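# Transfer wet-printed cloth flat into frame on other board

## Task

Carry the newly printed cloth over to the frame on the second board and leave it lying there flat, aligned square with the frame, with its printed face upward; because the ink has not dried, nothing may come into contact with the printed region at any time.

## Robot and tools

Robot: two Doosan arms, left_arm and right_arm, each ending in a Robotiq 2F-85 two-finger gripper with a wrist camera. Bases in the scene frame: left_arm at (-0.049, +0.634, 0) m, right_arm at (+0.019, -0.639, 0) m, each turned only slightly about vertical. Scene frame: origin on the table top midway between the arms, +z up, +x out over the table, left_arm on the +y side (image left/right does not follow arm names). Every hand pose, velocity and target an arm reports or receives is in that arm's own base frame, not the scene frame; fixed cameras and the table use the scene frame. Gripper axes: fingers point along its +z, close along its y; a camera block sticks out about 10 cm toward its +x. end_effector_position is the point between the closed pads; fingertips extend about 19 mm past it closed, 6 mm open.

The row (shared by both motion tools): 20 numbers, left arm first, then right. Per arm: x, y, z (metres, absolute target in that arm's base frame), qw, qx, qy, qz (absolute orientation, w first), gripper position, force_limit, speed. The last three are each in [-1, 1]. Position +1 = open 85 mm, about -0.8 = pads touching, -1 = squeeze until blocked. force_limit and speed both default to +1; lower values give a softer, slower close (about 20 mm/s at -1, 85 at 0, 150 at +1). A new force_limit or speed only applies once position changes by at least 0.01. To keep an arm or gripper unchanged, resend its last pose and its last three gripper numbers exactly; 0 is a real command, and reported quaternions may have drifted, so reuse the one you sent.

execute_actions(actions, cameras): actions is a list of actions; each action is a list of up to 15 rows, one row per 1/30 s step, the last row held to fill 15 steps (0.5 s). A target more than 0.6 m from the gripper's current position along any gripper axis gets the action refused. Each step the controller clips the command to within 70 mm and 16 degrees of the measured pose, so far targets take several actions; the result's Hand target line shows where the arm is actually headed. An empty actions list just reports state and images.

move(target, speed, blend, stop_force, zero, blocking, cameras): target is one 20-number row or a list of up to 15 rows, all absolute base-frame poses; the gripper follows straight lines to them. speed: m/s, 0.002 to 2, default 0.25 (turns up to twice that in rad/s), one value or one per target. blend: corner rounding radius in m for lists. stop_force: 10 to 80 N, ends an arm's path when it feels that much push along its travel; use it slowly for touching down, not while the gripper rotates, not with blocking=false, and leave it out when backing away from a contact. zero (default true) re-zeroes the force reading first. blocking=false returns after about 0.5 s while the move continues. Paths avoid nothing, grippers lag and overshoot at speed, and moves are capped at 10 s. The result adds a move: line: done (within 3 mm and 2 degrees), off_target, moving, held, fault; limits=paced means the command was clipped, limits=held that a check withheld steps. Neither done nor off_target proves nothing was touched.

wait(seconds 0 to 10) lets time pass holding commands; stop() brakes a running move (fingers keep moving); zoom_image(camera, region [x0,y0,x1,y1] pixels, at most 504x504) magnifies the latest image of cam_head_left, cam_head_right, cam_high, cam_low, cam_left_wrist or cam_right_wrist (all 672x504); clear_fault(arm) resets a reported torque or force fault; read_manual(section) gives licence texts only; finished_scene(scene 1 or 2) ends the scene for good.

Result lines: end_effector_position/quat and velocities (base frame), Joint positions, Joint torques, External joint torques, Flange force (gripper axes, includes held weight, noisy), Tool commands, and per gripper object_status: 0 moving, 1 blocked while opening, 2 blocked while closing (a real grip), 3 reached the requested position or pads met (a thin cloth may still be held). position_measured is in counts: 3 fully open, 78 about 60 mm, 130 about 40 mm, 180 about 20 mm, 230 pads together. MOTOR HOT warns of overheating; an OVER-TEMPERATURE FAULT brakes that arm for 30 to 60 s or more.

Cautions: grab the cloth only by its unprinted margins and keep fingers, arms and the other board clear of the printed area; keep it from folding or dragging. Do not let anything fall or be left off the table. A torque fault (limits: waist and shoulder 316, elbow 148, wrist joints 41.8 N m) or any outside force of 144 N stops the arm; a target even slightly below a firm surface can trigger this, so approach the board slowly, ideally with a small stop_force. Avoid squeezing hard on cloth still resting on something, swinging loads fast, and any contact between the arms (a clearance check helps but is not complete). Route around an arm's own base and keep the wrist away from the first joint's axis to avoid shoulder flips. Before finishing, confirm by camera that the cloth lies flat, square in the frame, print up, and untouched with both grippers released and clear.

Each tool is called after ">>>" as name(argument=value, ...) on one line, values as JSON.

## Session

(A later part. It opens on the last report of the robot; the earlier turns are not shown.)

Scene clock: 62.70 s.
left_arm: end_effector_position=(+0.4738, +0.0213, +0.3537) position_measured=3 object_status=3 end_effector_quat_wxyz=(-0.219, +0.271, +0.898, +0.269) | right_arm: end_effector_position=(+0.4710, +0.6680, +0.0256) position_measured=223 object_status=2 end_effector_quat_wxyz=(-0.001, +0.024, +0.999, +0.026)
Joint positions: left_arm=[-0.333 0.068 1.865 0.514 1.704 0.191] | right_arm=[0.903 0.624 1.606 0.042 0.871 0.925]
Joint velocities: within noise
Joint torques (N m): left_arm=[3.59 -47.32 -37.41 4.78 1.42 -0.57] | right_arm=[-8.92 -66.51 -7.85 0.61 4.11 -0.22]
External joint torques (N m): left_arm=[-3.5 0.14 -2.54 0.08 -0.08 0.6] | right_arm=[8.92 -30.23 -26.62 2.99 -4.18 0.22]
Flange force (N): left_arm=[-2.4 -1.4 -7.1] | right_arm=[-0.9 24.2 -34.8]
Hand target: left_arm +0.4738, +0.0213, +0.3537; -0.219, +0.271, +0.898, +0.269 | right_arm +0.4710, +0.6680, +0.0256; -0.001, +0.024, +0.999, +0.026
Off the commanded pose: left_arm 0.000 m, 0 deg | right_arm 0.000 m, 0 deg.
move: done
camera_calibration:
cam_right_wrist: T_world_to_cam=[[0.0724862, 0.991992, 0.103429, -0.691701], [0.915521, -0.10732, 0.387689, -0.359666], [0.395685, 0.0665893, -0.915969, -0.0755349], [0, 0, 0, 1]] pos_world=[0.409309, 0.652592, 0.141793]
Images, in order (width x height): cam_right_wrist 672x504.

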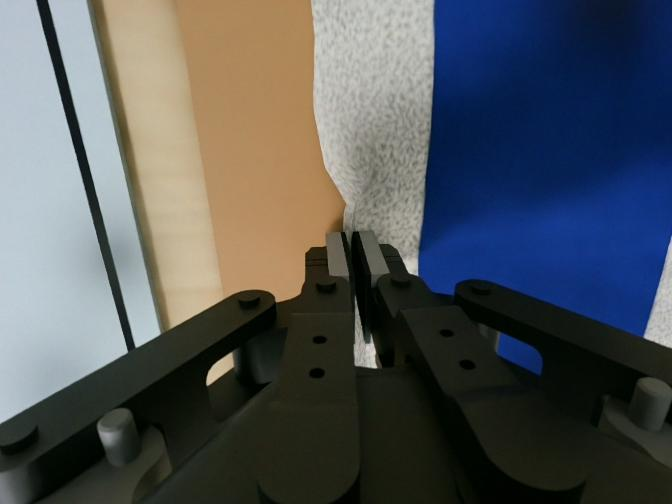

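>>> move(target=[[0.4738,0.0213,0.3537,-0.219,0.271,0.898,0.269,1,1,1,0.471,0.668,0.032,0.0006,-0.0244,-0.9994,-0.0262,-1,-0.6,-1],[0.4738,0.0213,0.3537,-0.219,0.271,0.898,0.269,1,1,1,0.4699,0.658,0.033,0.0006,-0.0244,-0.9994,-0.0262,-1,-0.6,-1]], cameras=["cam_right_wrist","cam_head_left","cam_low"], speed=0.02)

>>> zoom_image(camera="cam_low", region=[300, 180, 520, 280])

>>> zoom_image(camera="cam_right_wrist", region=[200, 100, 500, 325])

Scene clock: 65.30 s.
left_arm: end_effector_position=(+0.4738, +0.0213, +0.3537) position_measured=3 object_status=3 end_effector_quat_wxyz=(-0.219, +0.271, +0.898, +0.269) | right_arm: end_effector_position=(+0.4699, +0.6580, +0.0330) position_measured=223 object_status=2 end_effector_quat_wxyz=(-0.001, +0.024, +0.999, +0.026)
Joint positions: left_arm=[-0.333 0.068 1.865 0.514 1.704 0.191] | right_arm=[0.896 0.605 1.622 0.043 0.873 0.918]
Joint velocities: within noise
Joint torques (N m): left_arm=[3.68 -47.19 -37.4 4.82 1.42 -0.53] | right_arm=[-2.87 -99.04 -32.96 2.87 0.04 -0.2]
External joint torques (N m): left_arm=[-3.76 0.49 -2.44 0.03 -0.09 0.56] | right_arm=[2.65 4.06 -1.54 0.72 -0.12 0.2]
Flange force (N): left_arm=[-3.0 -1.9 -7.2] | right_arm=[-1.9 9.1 3.9]
Hand target: left_arm +0.4738, +0.0213, +0.3537; -0.219, +0.271, +0.898, +0.269 | right_arm +0.4699, +0.6580, +0.0330; -0.001, +0.024, +0.999, +0.026
Off the commanded pose: left_arm 0.000 m, 0 deg | right_arm 0.000 m, 0 deg.
move: done
camera_calibration:
cam_right_wrist: T_world_to_cam=[[0.0724374, 0.991987, 0.103516, -0.682556], [0.915526, -0.107309, 0.387681, -0.362598], [0.395682, 0.0666889, -0.915963, -0.0677262], [0, 0, 0, 1]] pos_world=[0.408209, 0.642692, 0.149193]
Images, in order (width x height): cam_head_left 672x504, cam_low 672x504, cam_right_wrist 672x504.

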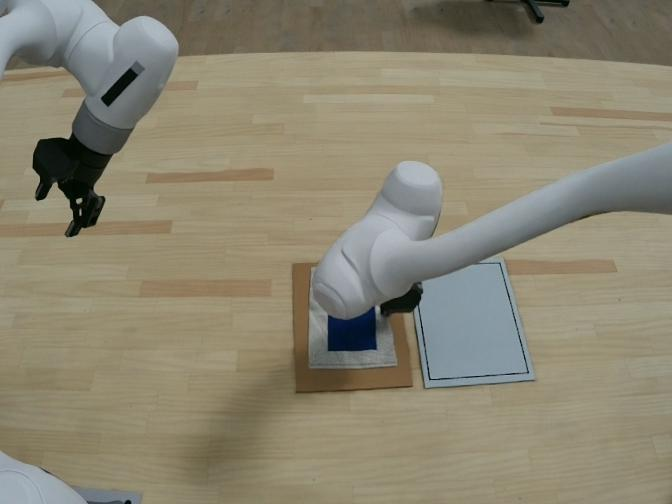

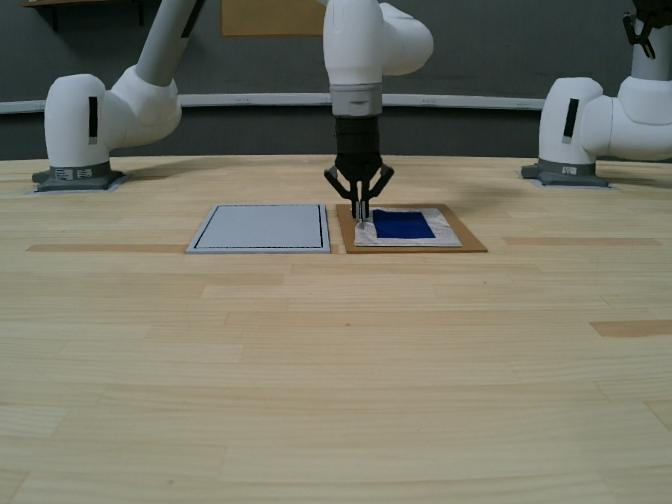

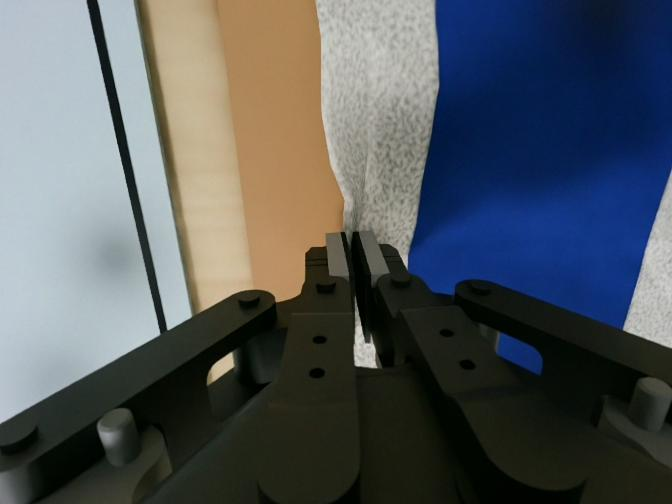

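Scaled by 2.291 from the camera's 672x504 image, which has a finer 960x720 frame.

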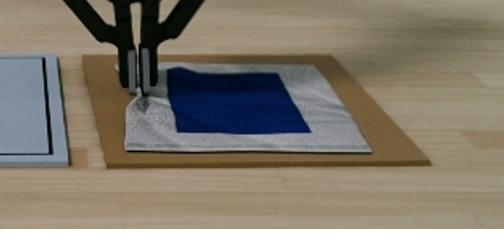

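Scaled by 1.680 from the camera's 672x504 image, which has a finer 960x720 frame.

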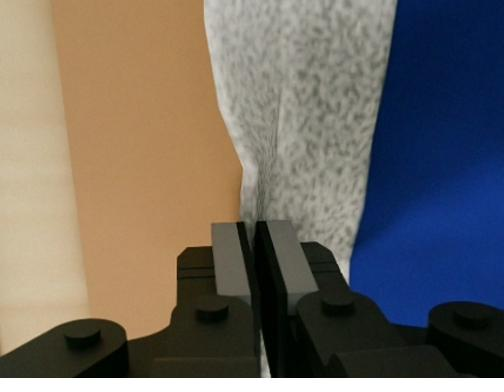

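>>> move(target=[[0.4738,0.0213,0.3537,-0.219,0.271,0.898,0.269,1,1,1,0.457,0.538,0.035,0.0006,-0.0244,-0.9994,-0.0262,-1,-0.6,-1],[0.4738,0.0213,0.3537,-0.219,0.271,0.898,0.269,1,1,1,0.4462,0.434,0.035,0.0006,-0.0244,-0.9994,-0.0262,-1,-0.6,-1]], cameras=["cam_right_wrist","cam_head_left","cam_head_right","cam_high","cam_low"], speed=0.06)

>>> zoom_image(camera="cam_head_left", region=[330, 230, 580, 400])

>>> zoom_image(camera="cam_high", region=[190, 180, 370, 315])

Scene clock: 72.17 s.
left_arm: end_effector_position=(+0.4738, +0.0213, +0.3537) position_measured=3 object_status=3 end_effector_quat_wxyz=(-0.219, +0.271, +0.898, +0.269) | right_arm: end_effector_position=(+0.4462, +0.4340, +0.0350) position_measured=223 object_status=2 end_effector_quat_wxyz=(-0.001, +0.024, +0.999, +0.026)
Joint positions: left_arm=[-0.333 0.068 1.865 0.514 1.704 0.191] | right_arm=[0.697 0.375 2.01 0.061 0.724 0.702]
Joint velocities: within noise
Joint torques (N m): left_arm=[3.5 -47.17 -37.43 4.79 1.43 -0.54] | right_arm=[-2.81 -73.23 -28.76 2.45 0.03 -0.18]
External joint torques (N m): left_arm=[-3.59 0.09 -2.53 0.07 -0.1 0.57] | right_arm=[2.71 4.19 -1.24 0.68 -0.07 0.18]
Flange force (N): left_arm=[-2.4 -1.6 -7.1] | right_arm=[-2.0 8.6 5.4]
Hand target: left_arm +0.4738, +0.0213, +0.3537; -0.219, +0.271, +0.898, +0.269 | right_arm +0.4462, +0.4340, +0.0350; -0.001, +0.024, +0.999, +0.026
Off the commanded pose: left_arm 0.000 m, 0 deg | right_arm 0.000 m, 0 deg.
move: done
camera_calibration:
cam_right_wrist: T_world_to_cam=[[0.0724374, 0.991987, 0.103516, -0.458841], [0.915526, -0.107309, 0.387681, -0.365713], [0.395682, 0.0666889, -0.915963, -0.0415783], [0, 0, 0, 1]] pos_world=[0.384509, 0.418692, 0.151193]
Images, in order (width x height): cam_head_left 672x504, cam_head_right 672x504, cam_high 672x504, cam_low 672x504, cam_right_wrist 672x504.

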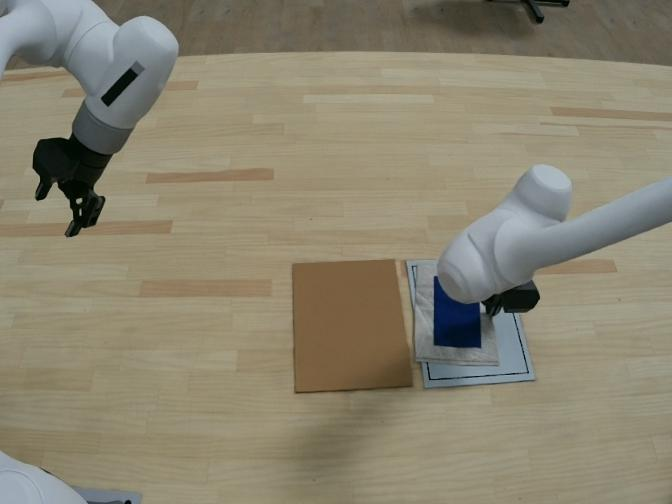

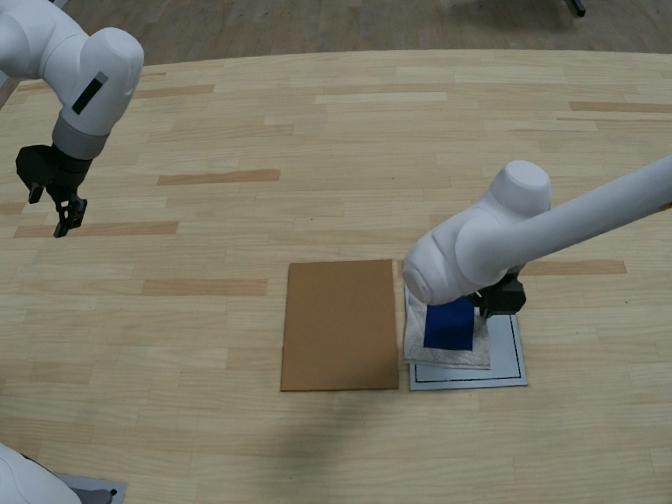

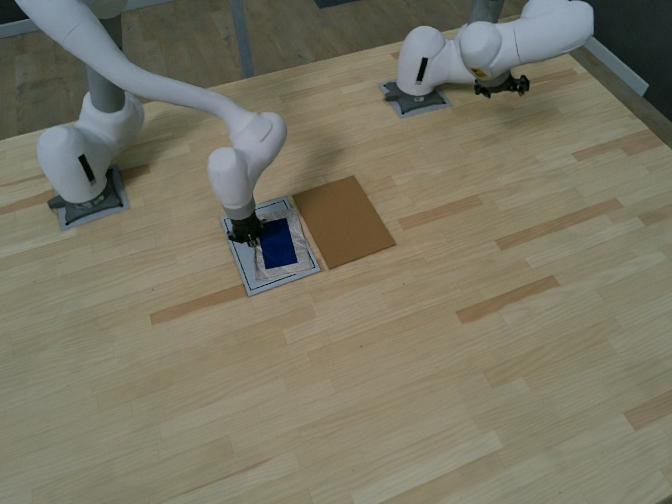

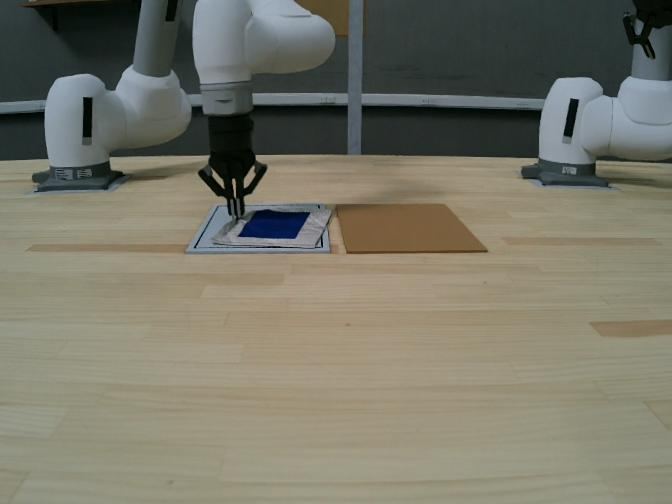

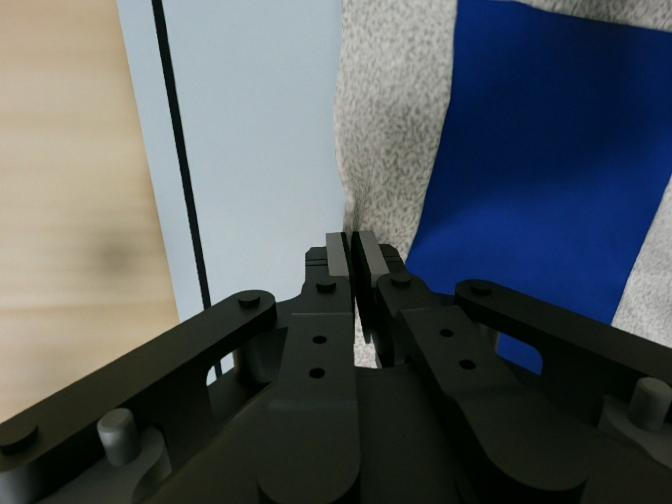

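Scaled by 2.016 from the camera's 672x504 image, which has a finer 960x720 frame.

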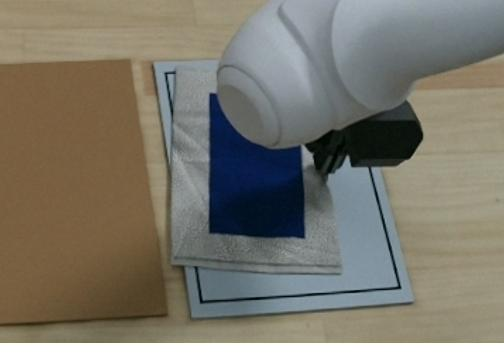

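Scaled by 2.800 from the camera's 672x504 image, which has a finer 960x720 frame.

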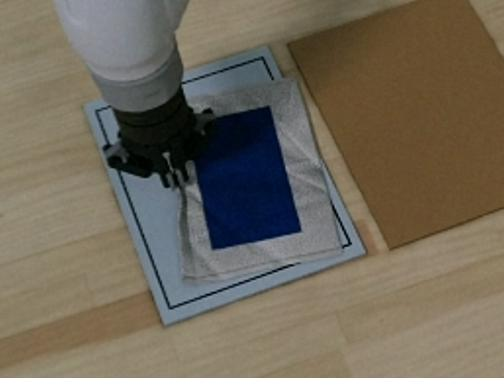

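>>> move(target=[0.4738,0.0213,0.3537,-0.219,0.271,0.898,0.269,1,1,1,0.4425,0.416,0.035,-0.0021,0.0802,-0.9965,-0.0261,-1,-0.6,-1], cameras=["cam_right_wrist","cam_head_left","cam_high"], speed=0.04)

>>> zoom_image(camera="cam_head_left", region=[380, 240, 560, 400])

>>> zoom_image(camera="cam_high", region=[190, 180, 370, 315])

Scene clock: 83.03 s.
left_arm: end_effector_position=(+0.4738, +0.0213, +0.3537) position_measured=3 object_status=3 end_effector_quat_wxyz=(-0.219, +0.271, +0.898, +0.269) | right_arm: end_effector_position=(+0.4425, +0.4160, +0.0350) position_measured=223 object_status=2 end_effector_quat_wxyz=(+0.002, -0.080, +0.996, +0.026)
Joint positions: left_arm=[-0.333 0.068 1.865 0.514 1.704 0.191] | right_arm=[0.678 0.357 2.038 0.062 0.714 0.471]
Joint velocities: within noise
Joint torques (N m): left_arm=[3.47 -47.34 -37.38 4.8 1.43 -0.52] | right_arm=[-2.73 -71.02 -28.39 2.48 0.03 -0.19]
External joint torques (N m): left_arm=[-3.44 0.16 -2.59 0.07 -0.09 0.55] | right_arm=[2.79 4.14 -1.2 0.61 -0.06 0.2]
Flange force (N): left_arm=[-2.5 -1.3 -7.1] | right_arm=[-3.7 8.1 5.4]
Hand target: left_arm +0.4738, +0.0213, +0.3537; -0.219, +0.271, +0.898, +0.269 | right_arm +0.4425, +0.4160, +0.0350; +0.002, -0.080, +0.996, +0.026
Off the commanded pose: left_arm 0.000 m, 0 deg | right_arm 0.000 m, 0 deg.
move: done
camera_calibration:
cam_right_wrist: T_world_to_cam=[[-0.136224, 0.985298, 0.103108, -0.345529], [0.913601, 0.0846944, 0.397693, -0.443625], [0.383114, 0.148375, -0.911706, -0.0674279], [0, 0, 0, 1]] pos_world=[0.384059, 0.388026, 0.150579]
Images, in order (width x height): cam_head_left 672x504, cam_high 672x504, cam_right_wrist 672x504.

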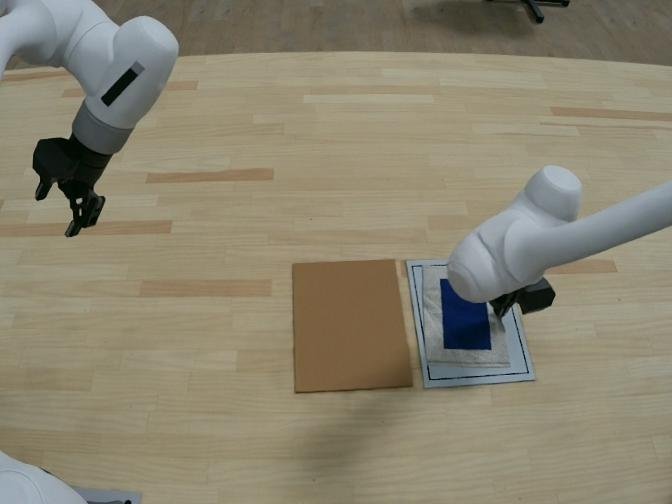

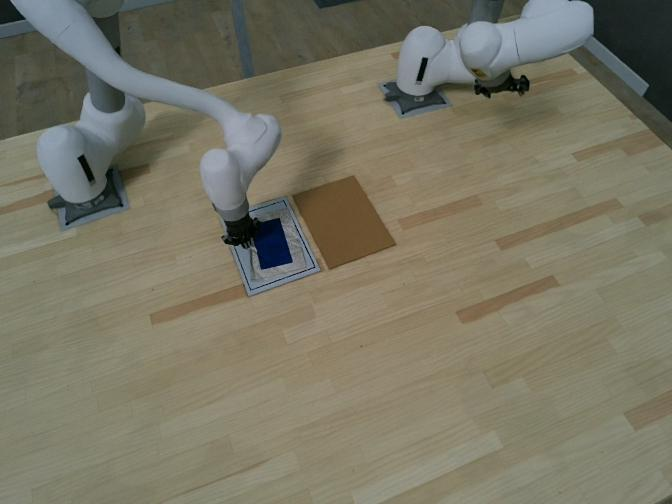

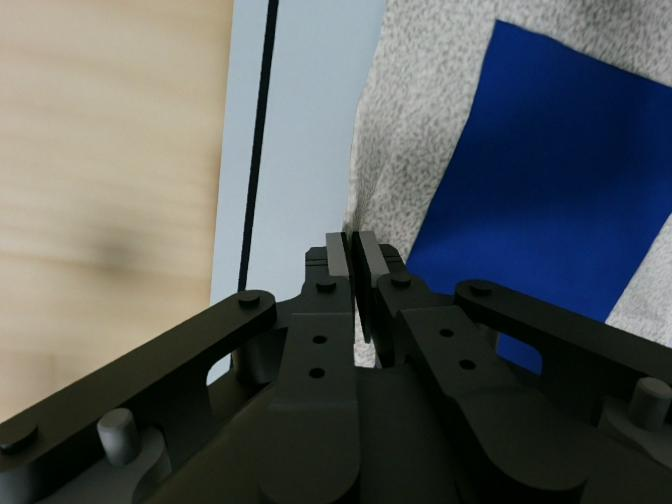

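Scaled by 2.800 from the camera's 672x504 image, which has a finer 960x720 frame.

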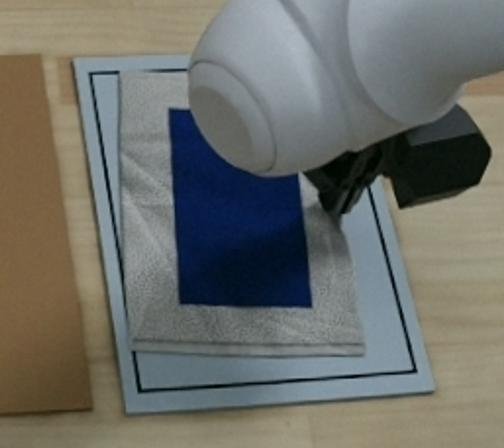

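Scaled by 2.800 from the camera's 672x504 image, which has a finer 960x720 frame.

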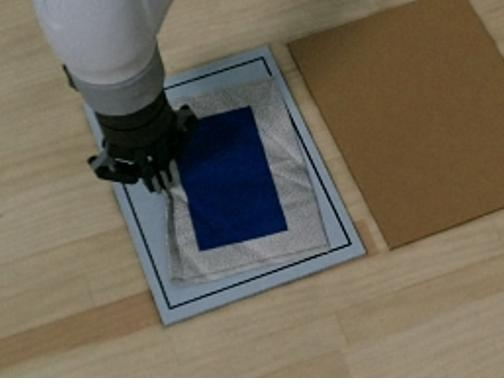

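>>> move(target=[[0.4738,0.0213,0.3537,-0.219,0.271,0.898,0.269,1,1,1,0.4425,0.416,0.029,-0.0021,0.0802,-0.9965,-0.0261,-1,-0.6,-1],[0.4738,0.0213,0.3537,-0.219,0.271,0.898,0.269,1,1,1,0.4425,0.416,0.029,-0.0021,0.0802,-0.9965,-0.0261,-0.62,-0.6,-1],[0.4738,0.0213,0.3537,-0.219,0.271,0.898,0.269,1,1,1,0.4425,0.416,0.05,-0.0021,0.0802,-0.9965,-0.0261,-0.62,-0.6,-1],[0.4738,0.0213,0.3537,-0.219,0.271,0.898,0.269,1,1,1,0.4425,0.416,0.2,-0.0021,0.0802,-0.9965,-0.0261,-0.62,-0.6,-1],[0.4738,0.0213,0.3537,-0.219,0.271,0.898,0.269,1,1,1,0.37,0.36,0.35,0,-0.0244,-0.9997,0,-0.62,-0.6,-1]], speed=[0.02,0.02,0.02,0.15,0.25])

>>> zoom_image(camera="cam_head_left", region=[380, 240, 560, 400])

>>> zoom_image(camera="cam_low", region=[160, 180, 380, 280])

>>> zoom_image(camera="cam_high", region=[190, 180, 370, 315])

Scene clock: 94.63 s.
left_arm: end_effector_position=(+0.4738, +0.0213, +0.3537) position_measured=3 object_status=3 end_effector_quat_wxyz=(-0.219, +0.271, +0.898, +0.269) | right_arm: end_effector_position=(+0.3700, +0.3600, +0.3499) position_measured=208 object_status=3 end_effector_quat_wxyz=(+0.000, +0.024, +1.000, +0.000)
Joint positions: left_arm=[-0.333 0.068 1.865 0.514 1.704 0.191] | right_arm=[0.705 -0.045 1.857 0 1.33 0.754]
Joint velocities: within noise
Joint torques (N m): left_arm=[3.59 -47.34 -37.3 4.8 1.43 -0.53] | right_arm=[-2.87 -40.8 -40.3 3.62 0.09 -0.19]
External joint torques (N m): left_arm=[-3.49 -0.19 -2.72 0.07 -0.09 0.56] | right_arm=[3.01 3.31 -1.74 0.72 -0.04 0.19]
Flange force (N): left_arm=[-2.0 -1.4 -7.3] | right_arm=[-1.3 10.5 -1.1]
Hand target: left_arm +0.4738, +0.0213, +0.3537; -0.219, +0.271, +0.898, +0.269 | right_arm +0.3700, +0.3600, +0.3500; +0.000, +0.024, +1.000, +0.000
Off the commanded pose: left_arm 0.000 m, 0 deg | right_arm 0.000 m, 0 deg.
move: done
camera_calibration:
cam_left_wrist: T_world_to_cam=[[0.580154, 0.748405, 0.321422, -0.388944], [0.813619, -0.51407, -0.27158, -0.257291], [-0.0380186, 0.419074, -0.907156, 0.455082], [0, 0, 0, 1]] pos_world=[0.452286, -0.0318905, 0.467971]
cam_right_wrist: T_world_to_cam=[[0.0724616, 0.996053, 0.0512703, -0.395632], [0.91556, -0.0868194, 0.392698, -0.435154], [0.395599, 0.0184855, -0.918237, 0.300226], [0, 0, 0, 1]] pos_world=[0.308309, 0.350741, 0.466847]

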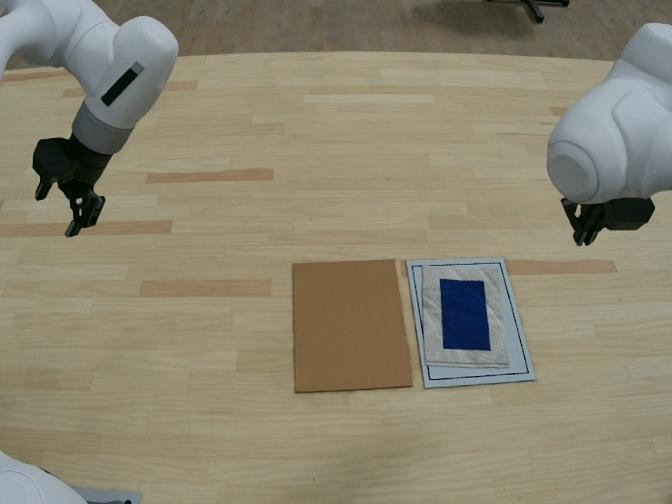

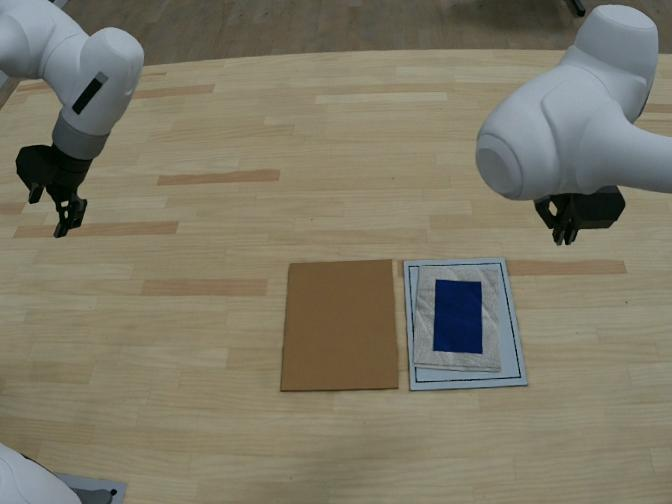

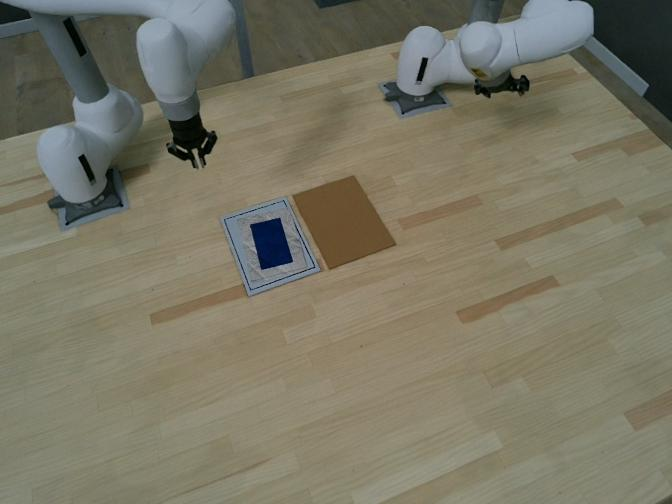

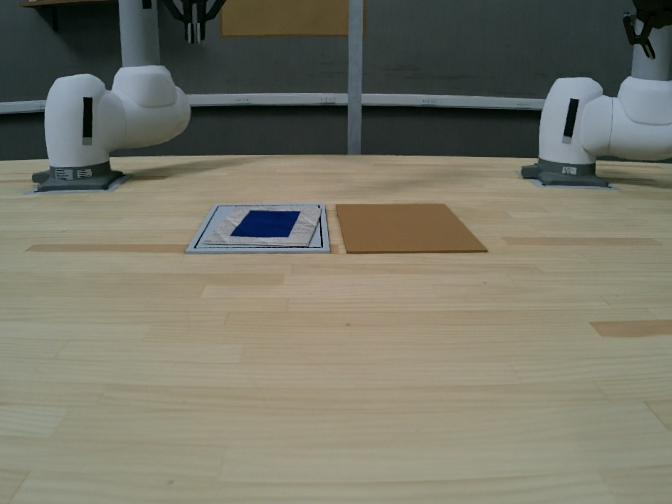

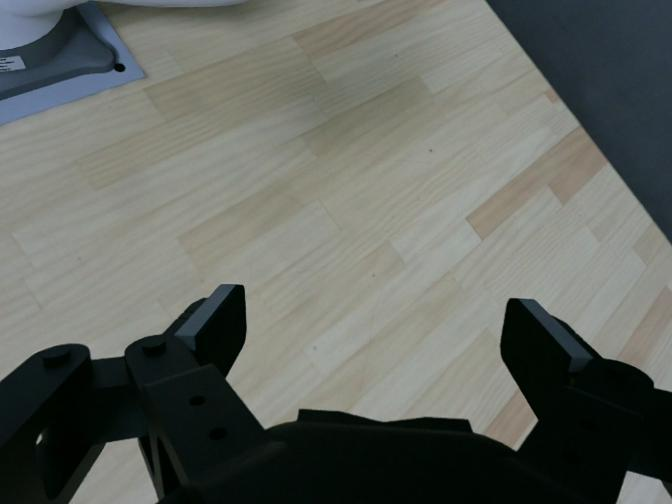

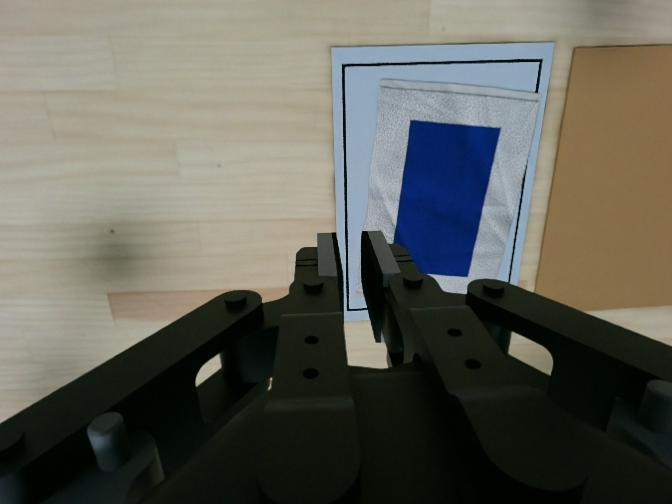

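Scaled by 2.800 from the camera's 672x504 image, which has a finer 960x720 frame.

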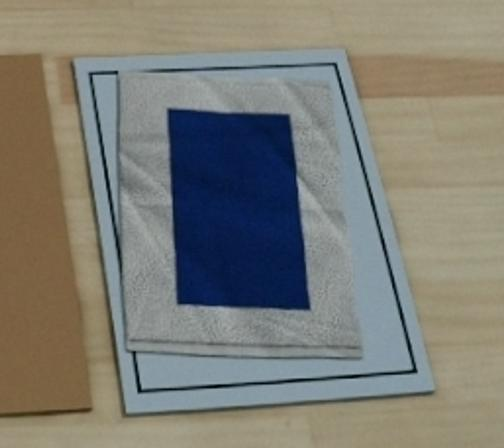

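Scaled by 2.291 from the camera's 672x504 image, which has a finer 960x720 frame.

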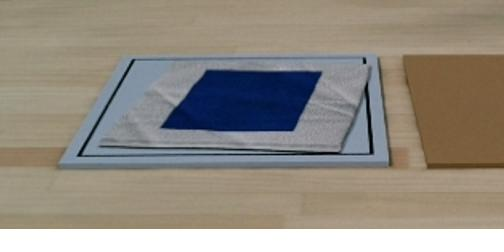

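Scaled by 2.800 from the camera's 672x504 image, which has a finer 960x720 frame.

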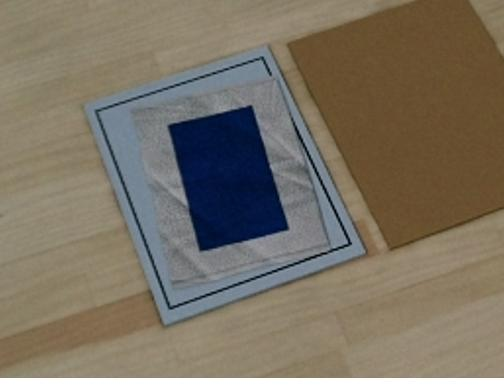

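>>> move(target=[[0.4738,0.0213,0.3537,-0.219,0.271,0.898,0.269,1,1,1,0.3396,0.4249,0.15,-0.0021,0.0819,0.9963,0.0261,-0.3,-0.6,-1],[0.4738,0.0213,0.3537,-0.219,0.271,0.898,0.269,1,1,1,0.3396,0.4249,0.08,-0.0021,0.0819,0.9963,0.0261,-0.3,-0.6,-1]], cameras=["cam_right_wrist"], speed=0.2)

>>> zoom_image(camera="cam_right_wrist", region=[200, 80, 500, 305])

Scene clock: 101.87 s.
left_arm: end_effector_position=(+0.4738, +0.0213, +0.3537) position_measured=3 object_status=3 end_effector_quat_wxyz=(-0.219, +0.271, +0.898, +0.269) | right_arm: end_effector_position=(+0.3396, +0.4249, +0.0800) position_measured=167 object_status=3 end_effector_quat_wxyz=(-0.002, +0.082, +0.996, +0.026)
Joint positions: left_arm=[-0.333 0.068 1.865 0.514 1.704 0.191] | right_arm=[0.814 0.213 2.131 0.052 0.76 0.941]
Joint velocities: within noise
Joint torques (N m): left_arm=[3.5 -47.22 -37.46 4.75 1.46 -0.54] | right_arm=[-2.93 -57.55 -30.2 2.65 0.04 -0.19]
External joint torques (N m): left_arm=[-3.49 0.2 -2.47 0.11 -0.12 0.57] | right_arm=[2.94 3.95 -0.98 0.61 -0.11 0.19]
Flange force (N): left_arm=[-2.5 -1.5 -6.9] | right_arm=[1.2 9.2 5.3]
Hand target: left_arm +0.4738, +0.0213, +0.3537; -0.219, +0.271, +0.898, +0.269 | right_arm +0.3396, +0.4249, +0.0800; -0.002, +0.082, +0.996, +0.026
Off the commanded pose: left_arm 0.000 m, 0 deg | right_arm 0.000 m, 0 deg.
move: done
camera_calibration:
cam_right_wrist: T_world_to_cam=[[0.186471, 0.97707, 0.102779, -0.479117], [0.89944, -0.211866, 0.382257, -0.236267], [0.395267, 0.0211636, -0.918322, 0.0621173], [0, 0, 0, 1]] pos_world=[0.277296, 0.416759, 0.196602]
Images, in order (width x height): cam_right_wrist 672x504.

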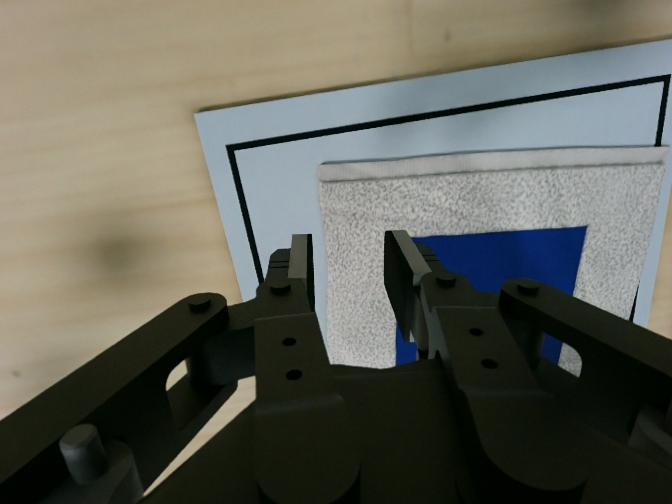

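Scaled by 1.680 from the camera's 672x504 image, which has a finer 960x720 frame.

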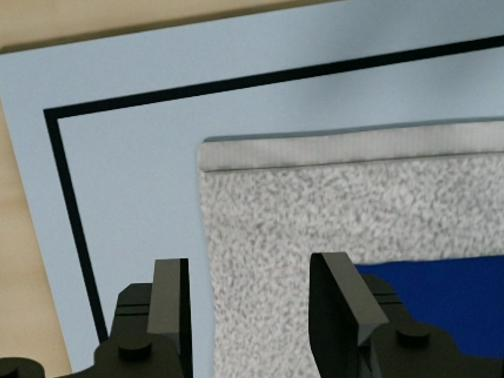

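>>> move(target=[0.4738,0.0213,0.3537,-0.219,0.271,0.898,0.269,1,1,1,0.3403,0.4293,0.034,-0.0021,0.0819,0.9963,0.0261,-0.3,-0.6,-1], cameras=[], speed=0.1)

>>> move(target=[0.4738,0.0213,0.3537,-0.219,0.271,0.898,0.269,1,1,1,0.3403,0.4293,0.018,-0.0021,0.0819,0.9963,0.0261,-0.3,-0.6,-1], cameras=["cam_right_wrist"], speed=0.005, stop_force=12)

>>> zoom_image(camera="cam_right_wrist", region=[200, 100, 500, 325])

Scene clock: 105.27 s.
left_arm: end_effector_position=(+0.4738, +0.0213, +0.3537) position_measured=3 object_status=3 end_effector_quat_wxyz=(-0.219, +0.271, +0.898, +0.269) | right_arm: end_effector_position=(+0.3403, +0.4293, +0.0340) position_measured=167 object_status=3 end_effector_quat_wxyz=(-0.002, +0.082, +0.996, +0.026)
Joint positions: left_arm=[-0.333 0.068 1.865 0.514 1.704 0.191] | right_arm=[0.819 0.283 2.154 0.058 0.667 0.938]
Joint velocities: within noise
Joint torques (N m): left_arm=[3.46 -47.05 -37.4 4.77 1.42 -0.53] | right_arm=[-2.52 -62.39 -27.4 2.32 -0.05 -0.19]
External joint torques (N m): left_arm=[-3.49 0.25 -2.46 0.08 -0.08 0.56] | right_arm=[2.58 4.66 -0.84 0.62 -0.01 0.19]
Flange force (N): left_arm=[-2.6 -1.5 -7.0] | right_arm=[0.5 8.9 6.9]
Hand target: left_arm +0.4738, +0.0213, +0.3537; -0.219, +0.271, +0.898, +0.269 | right_arm +0.3403, +0.4293, +0.0340; -0.002, +0.082, +0.996, +0.026
Off the commanded pose: left_arm 0.000 m, 0 deg | right_arm 0.000 m, 0 deg.
move: done
No camera images: "cameras" was empty.

Scene clock: 107.67 s.
left_arm: end_effector_position=(+0.4738, +0.0213, +0.3537) position_measured=3 object_status=3 end_effector_quat_wxyz=(-0.219, +0.271, +0.898, +0.269) | right_arm: end_effector_position=(+0.3403, +0.4294, +0.0250) position_measured=167 object_status=3 end_effector_quat_wxyz=(-0.002, +0.082, +0.996, +0.026)
Joint positions: left_arm=[-0.333 0.068 1.865 0.514 1.704 0.191] | right_arm=[0.819 0.296 2.16 0.059 0.648 0.936]
Joint velocities: within noise
Joint torques (N m): left_arm=[3.46 -47.03 -37.36 4.81 1.43 -0.57] | right_arm=[-2.43 -53.93 -21.52 2.17 0.05 -0.18]
External joint torques (N m): left_arm=[-3.45 -0.14 -2.62 0.05 -0.09 0.6] | right_arm=[2.32 -4.57 -6.08 0.71 -0.1 0.18]
Flange force (N): left_arm=[-2.0 -1.4 -7.1] | right_arm=[1.1 7.9 -9.6]
Hand target: left_arm +0.4738, +0.0213, +0.3537; -0.219, +0.271, +0.898, +0.269 | right_arm +0.3403, +0.4293, +0.0250; -0.002, +0.082, +0.996, +0.026
Off the commanded pose: left_arm 0.000 m, 0 deg | right_arm 0.007 m, 0 deg.
move: contact (right_arm)
camera_calibration:
cam_right_wrist: T_world_to_cam=[[0.186542, 0.977051, 0.102829, -0.477913], [0.899388, -0.211953, 0.382331, -0.214899], [0.395351, 0.0211621, -0.918286, 0.0112118], [0, 0, 0, 1]] pos_world=[0.277996, 0.421159, 0.141601]
Images, in order (width x height): cam_right_wrist 672x504.

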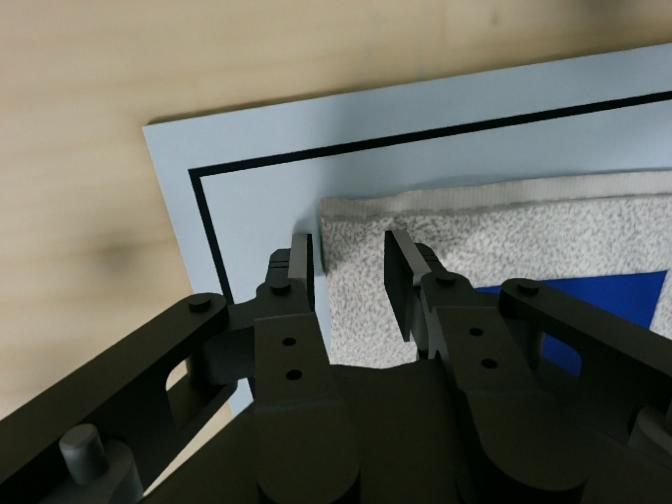

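Scaled by 1.680 from the camera's 672x504 image, which has a finer 960x720 frame.

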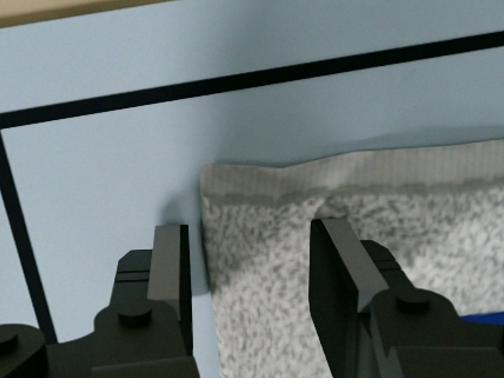

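>>> move(target=[0.4738,0.0213,0.3537,-0.219,0.271,0.898,0.269,1,1,1,0.3403,0.4293,0.0253,-0.0021,0.0819,0.9963,0.0261,-1,-0.6,-1], cameras=["cam_right_wrist"], speed=0.02)

>>> zoom_image(camera="cam_right_wrist", region=[200, 100, 500, 325])

Scene clock: 110.30 s.
left_arm: end_effector_position=(+0.4738, +0.0213, +0.3537) position_measured=3 object_status=3 end_effector_quat_wxyz=(-0.219, +0.271, +0.898, +0.269) | right_arm: end_effector_position=(+0.3403, +0.4293, +0.0253) position_measured=223 object_status=0 end_effector_quat_wxyz=(-0.002, +0.082, +0.996, +0.026)
Joint positions: left_arm=[-0.333 0.068 1.865 0.514 1.704 0.191] | right_arm=[0.819 0.296 2.159 0.059 0.649 0.936]
Joint velocities: within noise
Joint torques (N m): left_arm=[3.48 -47.37 -37.38 4.79 1.44 -0.55] | right_arm=[-6.49 -36.55 -1.69 0.37 4.31 -0.15]
External joint torques (N m): left_arm=[-3.48 0.06 -2.59 0.07 -0.1 0.58] | right_arm=[6.42 -22.08 -26.09 2.53 -4.38 0.16]
Flange force (N): left_arm=[-2.3 -1.4 -7.1] | right_arm=[1.3 24.8 -37.1]
Hand target: left_arm +0.4738, +0.0213, +0.3537; -0.219, +0.271, +0.898, +0.269 | right_arm +0.3403, +0.4293, +0.0253; -0.002, +0.082, +0.996, +0.026
Off the commanded pose: left_arm 0.000 m, 0 deg | right_arm 0.000 m, 0 deg.
move: done
camera_calibration:
cam_right_wrist: T_world_to_cam=[[0.186366, 0.977094, 0.102735, -0.477899], [0.899461, -0.211752, 0.38227, -0.21511], [0.395268, 0.0211641, -0.918322, 0.0115148], [0, 0, 0, 1]] pos_world=[0.277996, 0.421159, 0.141902]
Images, in order (width x height): cam_right_wrist 672x504.

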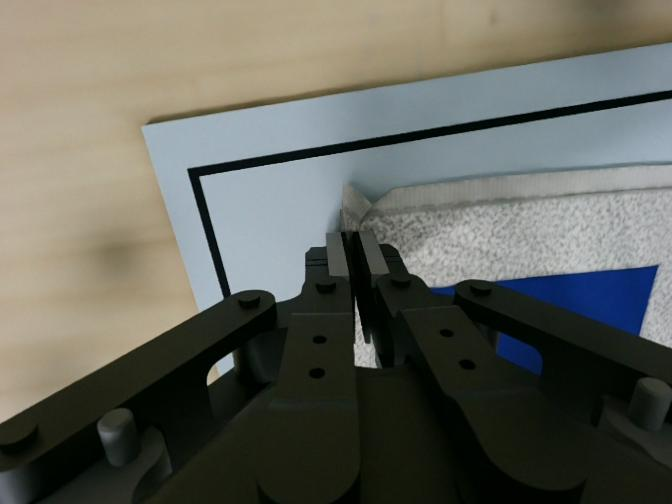

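Scaled by 1.680 from the camera's 672x504 image, which has a finer 960x720 frame.

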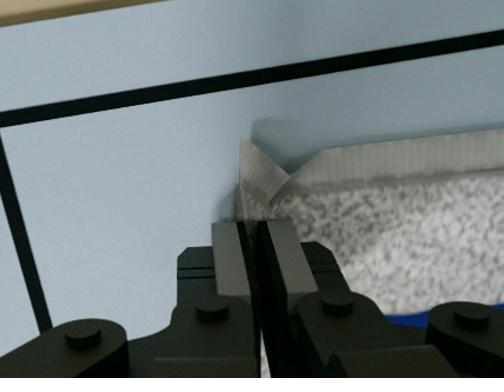

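>>> move(target=[[0.4738,0.0213,0.3537,-0.219,0.271,0.898,0.269,1,1,1,0.3403,0.4293,0.031,-0.0021,0.0819,0.9963,0.0261,-1,-0.6,-1],[0.4738,0.0213,0.3537,-0.219,0.271,0.898,0.269,1,1,1,0.3394,0.4093,0.032,-0.001,0.0384,0.9989,0.0262,-1,-0.6,-1]], cameras=["cam_right_wrist","cam_head_left","cam_high"], speed=0.03)

>>> zoom_image(camera="cam_head_left", region=[380, 240, 560, 400])

>>> zoom_image(camera="cam_high", region=[190, 180, 370, 315])

Scene clock: 114.77 s.
left_arm: end_effector_position=(+0.4738, +0.0213, +0.3537) position_measured=3 object_status=3 end_effector_quat_wxyz=(-0.219, +0.271, +0.898, +0.269) | right_arm: end_effector_position=(+0.3394, +0.4093, +0.0320) position_measured=230 object_status=3 end_effector_quat_wxyz=(-0.001, +0.038, +0.999, +0.026)
Joint positions: left_arm=[-0.333 0.068 1.865 0.514 1.704 0.191] | right_arm=[0.794 0.266 2.185 0.06 0.654 0.823]
Joint velocities: within noise
Joint torques (N m): left_arm=[3.62 -47.16 -37.38 4.8 1.45 -0.56] | right_arm=[-2.62 -60.06 -26.88 2.32 0.01 -0.14]
External joint torques (N m): left_arm=[-3.65 -0.12 -2.62 0.07 -0.11 0.59] | right_arm=[2.48 4.19 -1 0.59 -0.06 0.14]
Flange force (N): left_arm=[-2.1 -1.7 -7.2] | right_arm=[-0.4 8.6 6.4]
Hand target: left_arm +0.4738, +0.0213, +0.3537; -0.219, +0.271, +0.898, +0.269 | right_arm +0.3394, +0.4093, +0.0320; -0.001, +0.038, +0.999, +0.026
Off the commanded pose: left_arm 0.000 m, 0 deg | right_arm 0.000 m, 0 deg.
move: done
camera_calibration:
cam_right_wrist: T_world_to_cam=[[0.100396, 0.989565, 0.10335, -0.434786], [0.912751, -0.132946, 0.386278, -0.257942], [0.395988, 0.0555522, -0.916574, 0.00406126], [0, 0, 0, 1]] pos_world=[0.277479, 0.395732, 0.148295]
Images, in order (width x height): cam_head_left 672x504, cam_high 672x504, cam_right_wrist 672x504.

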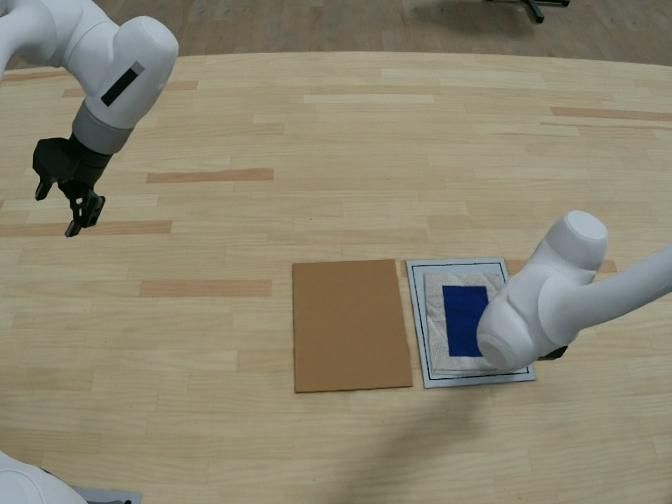

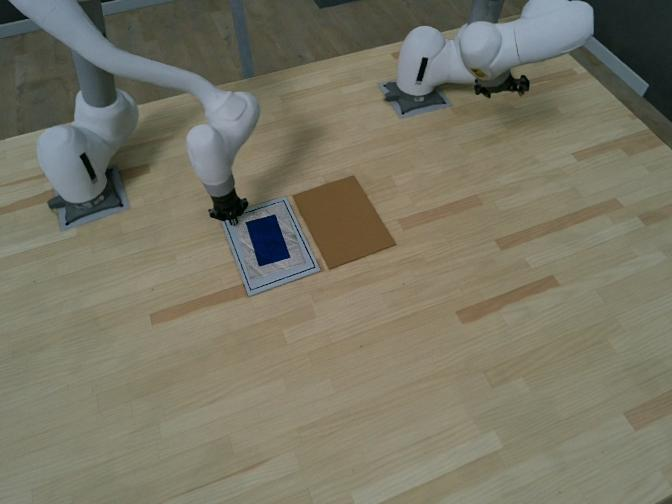

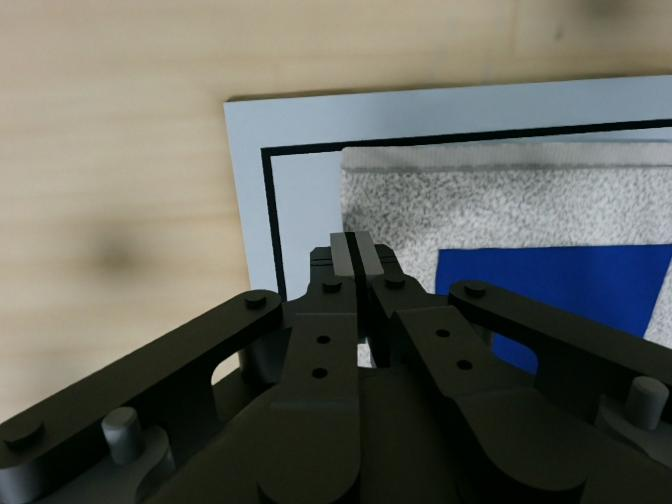

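Scaled by 2.800 from the camera's 672x504 image, which has a finer 960x720 frame.

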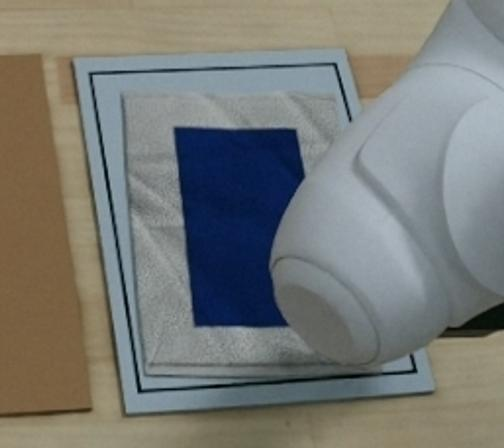

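Scaled by 2.800 from the camera's 672x504 image, which has a finer 960x720 frame.

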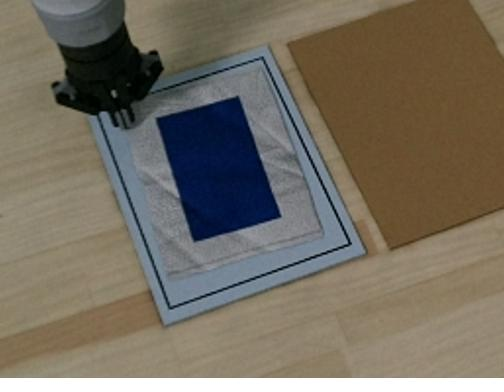

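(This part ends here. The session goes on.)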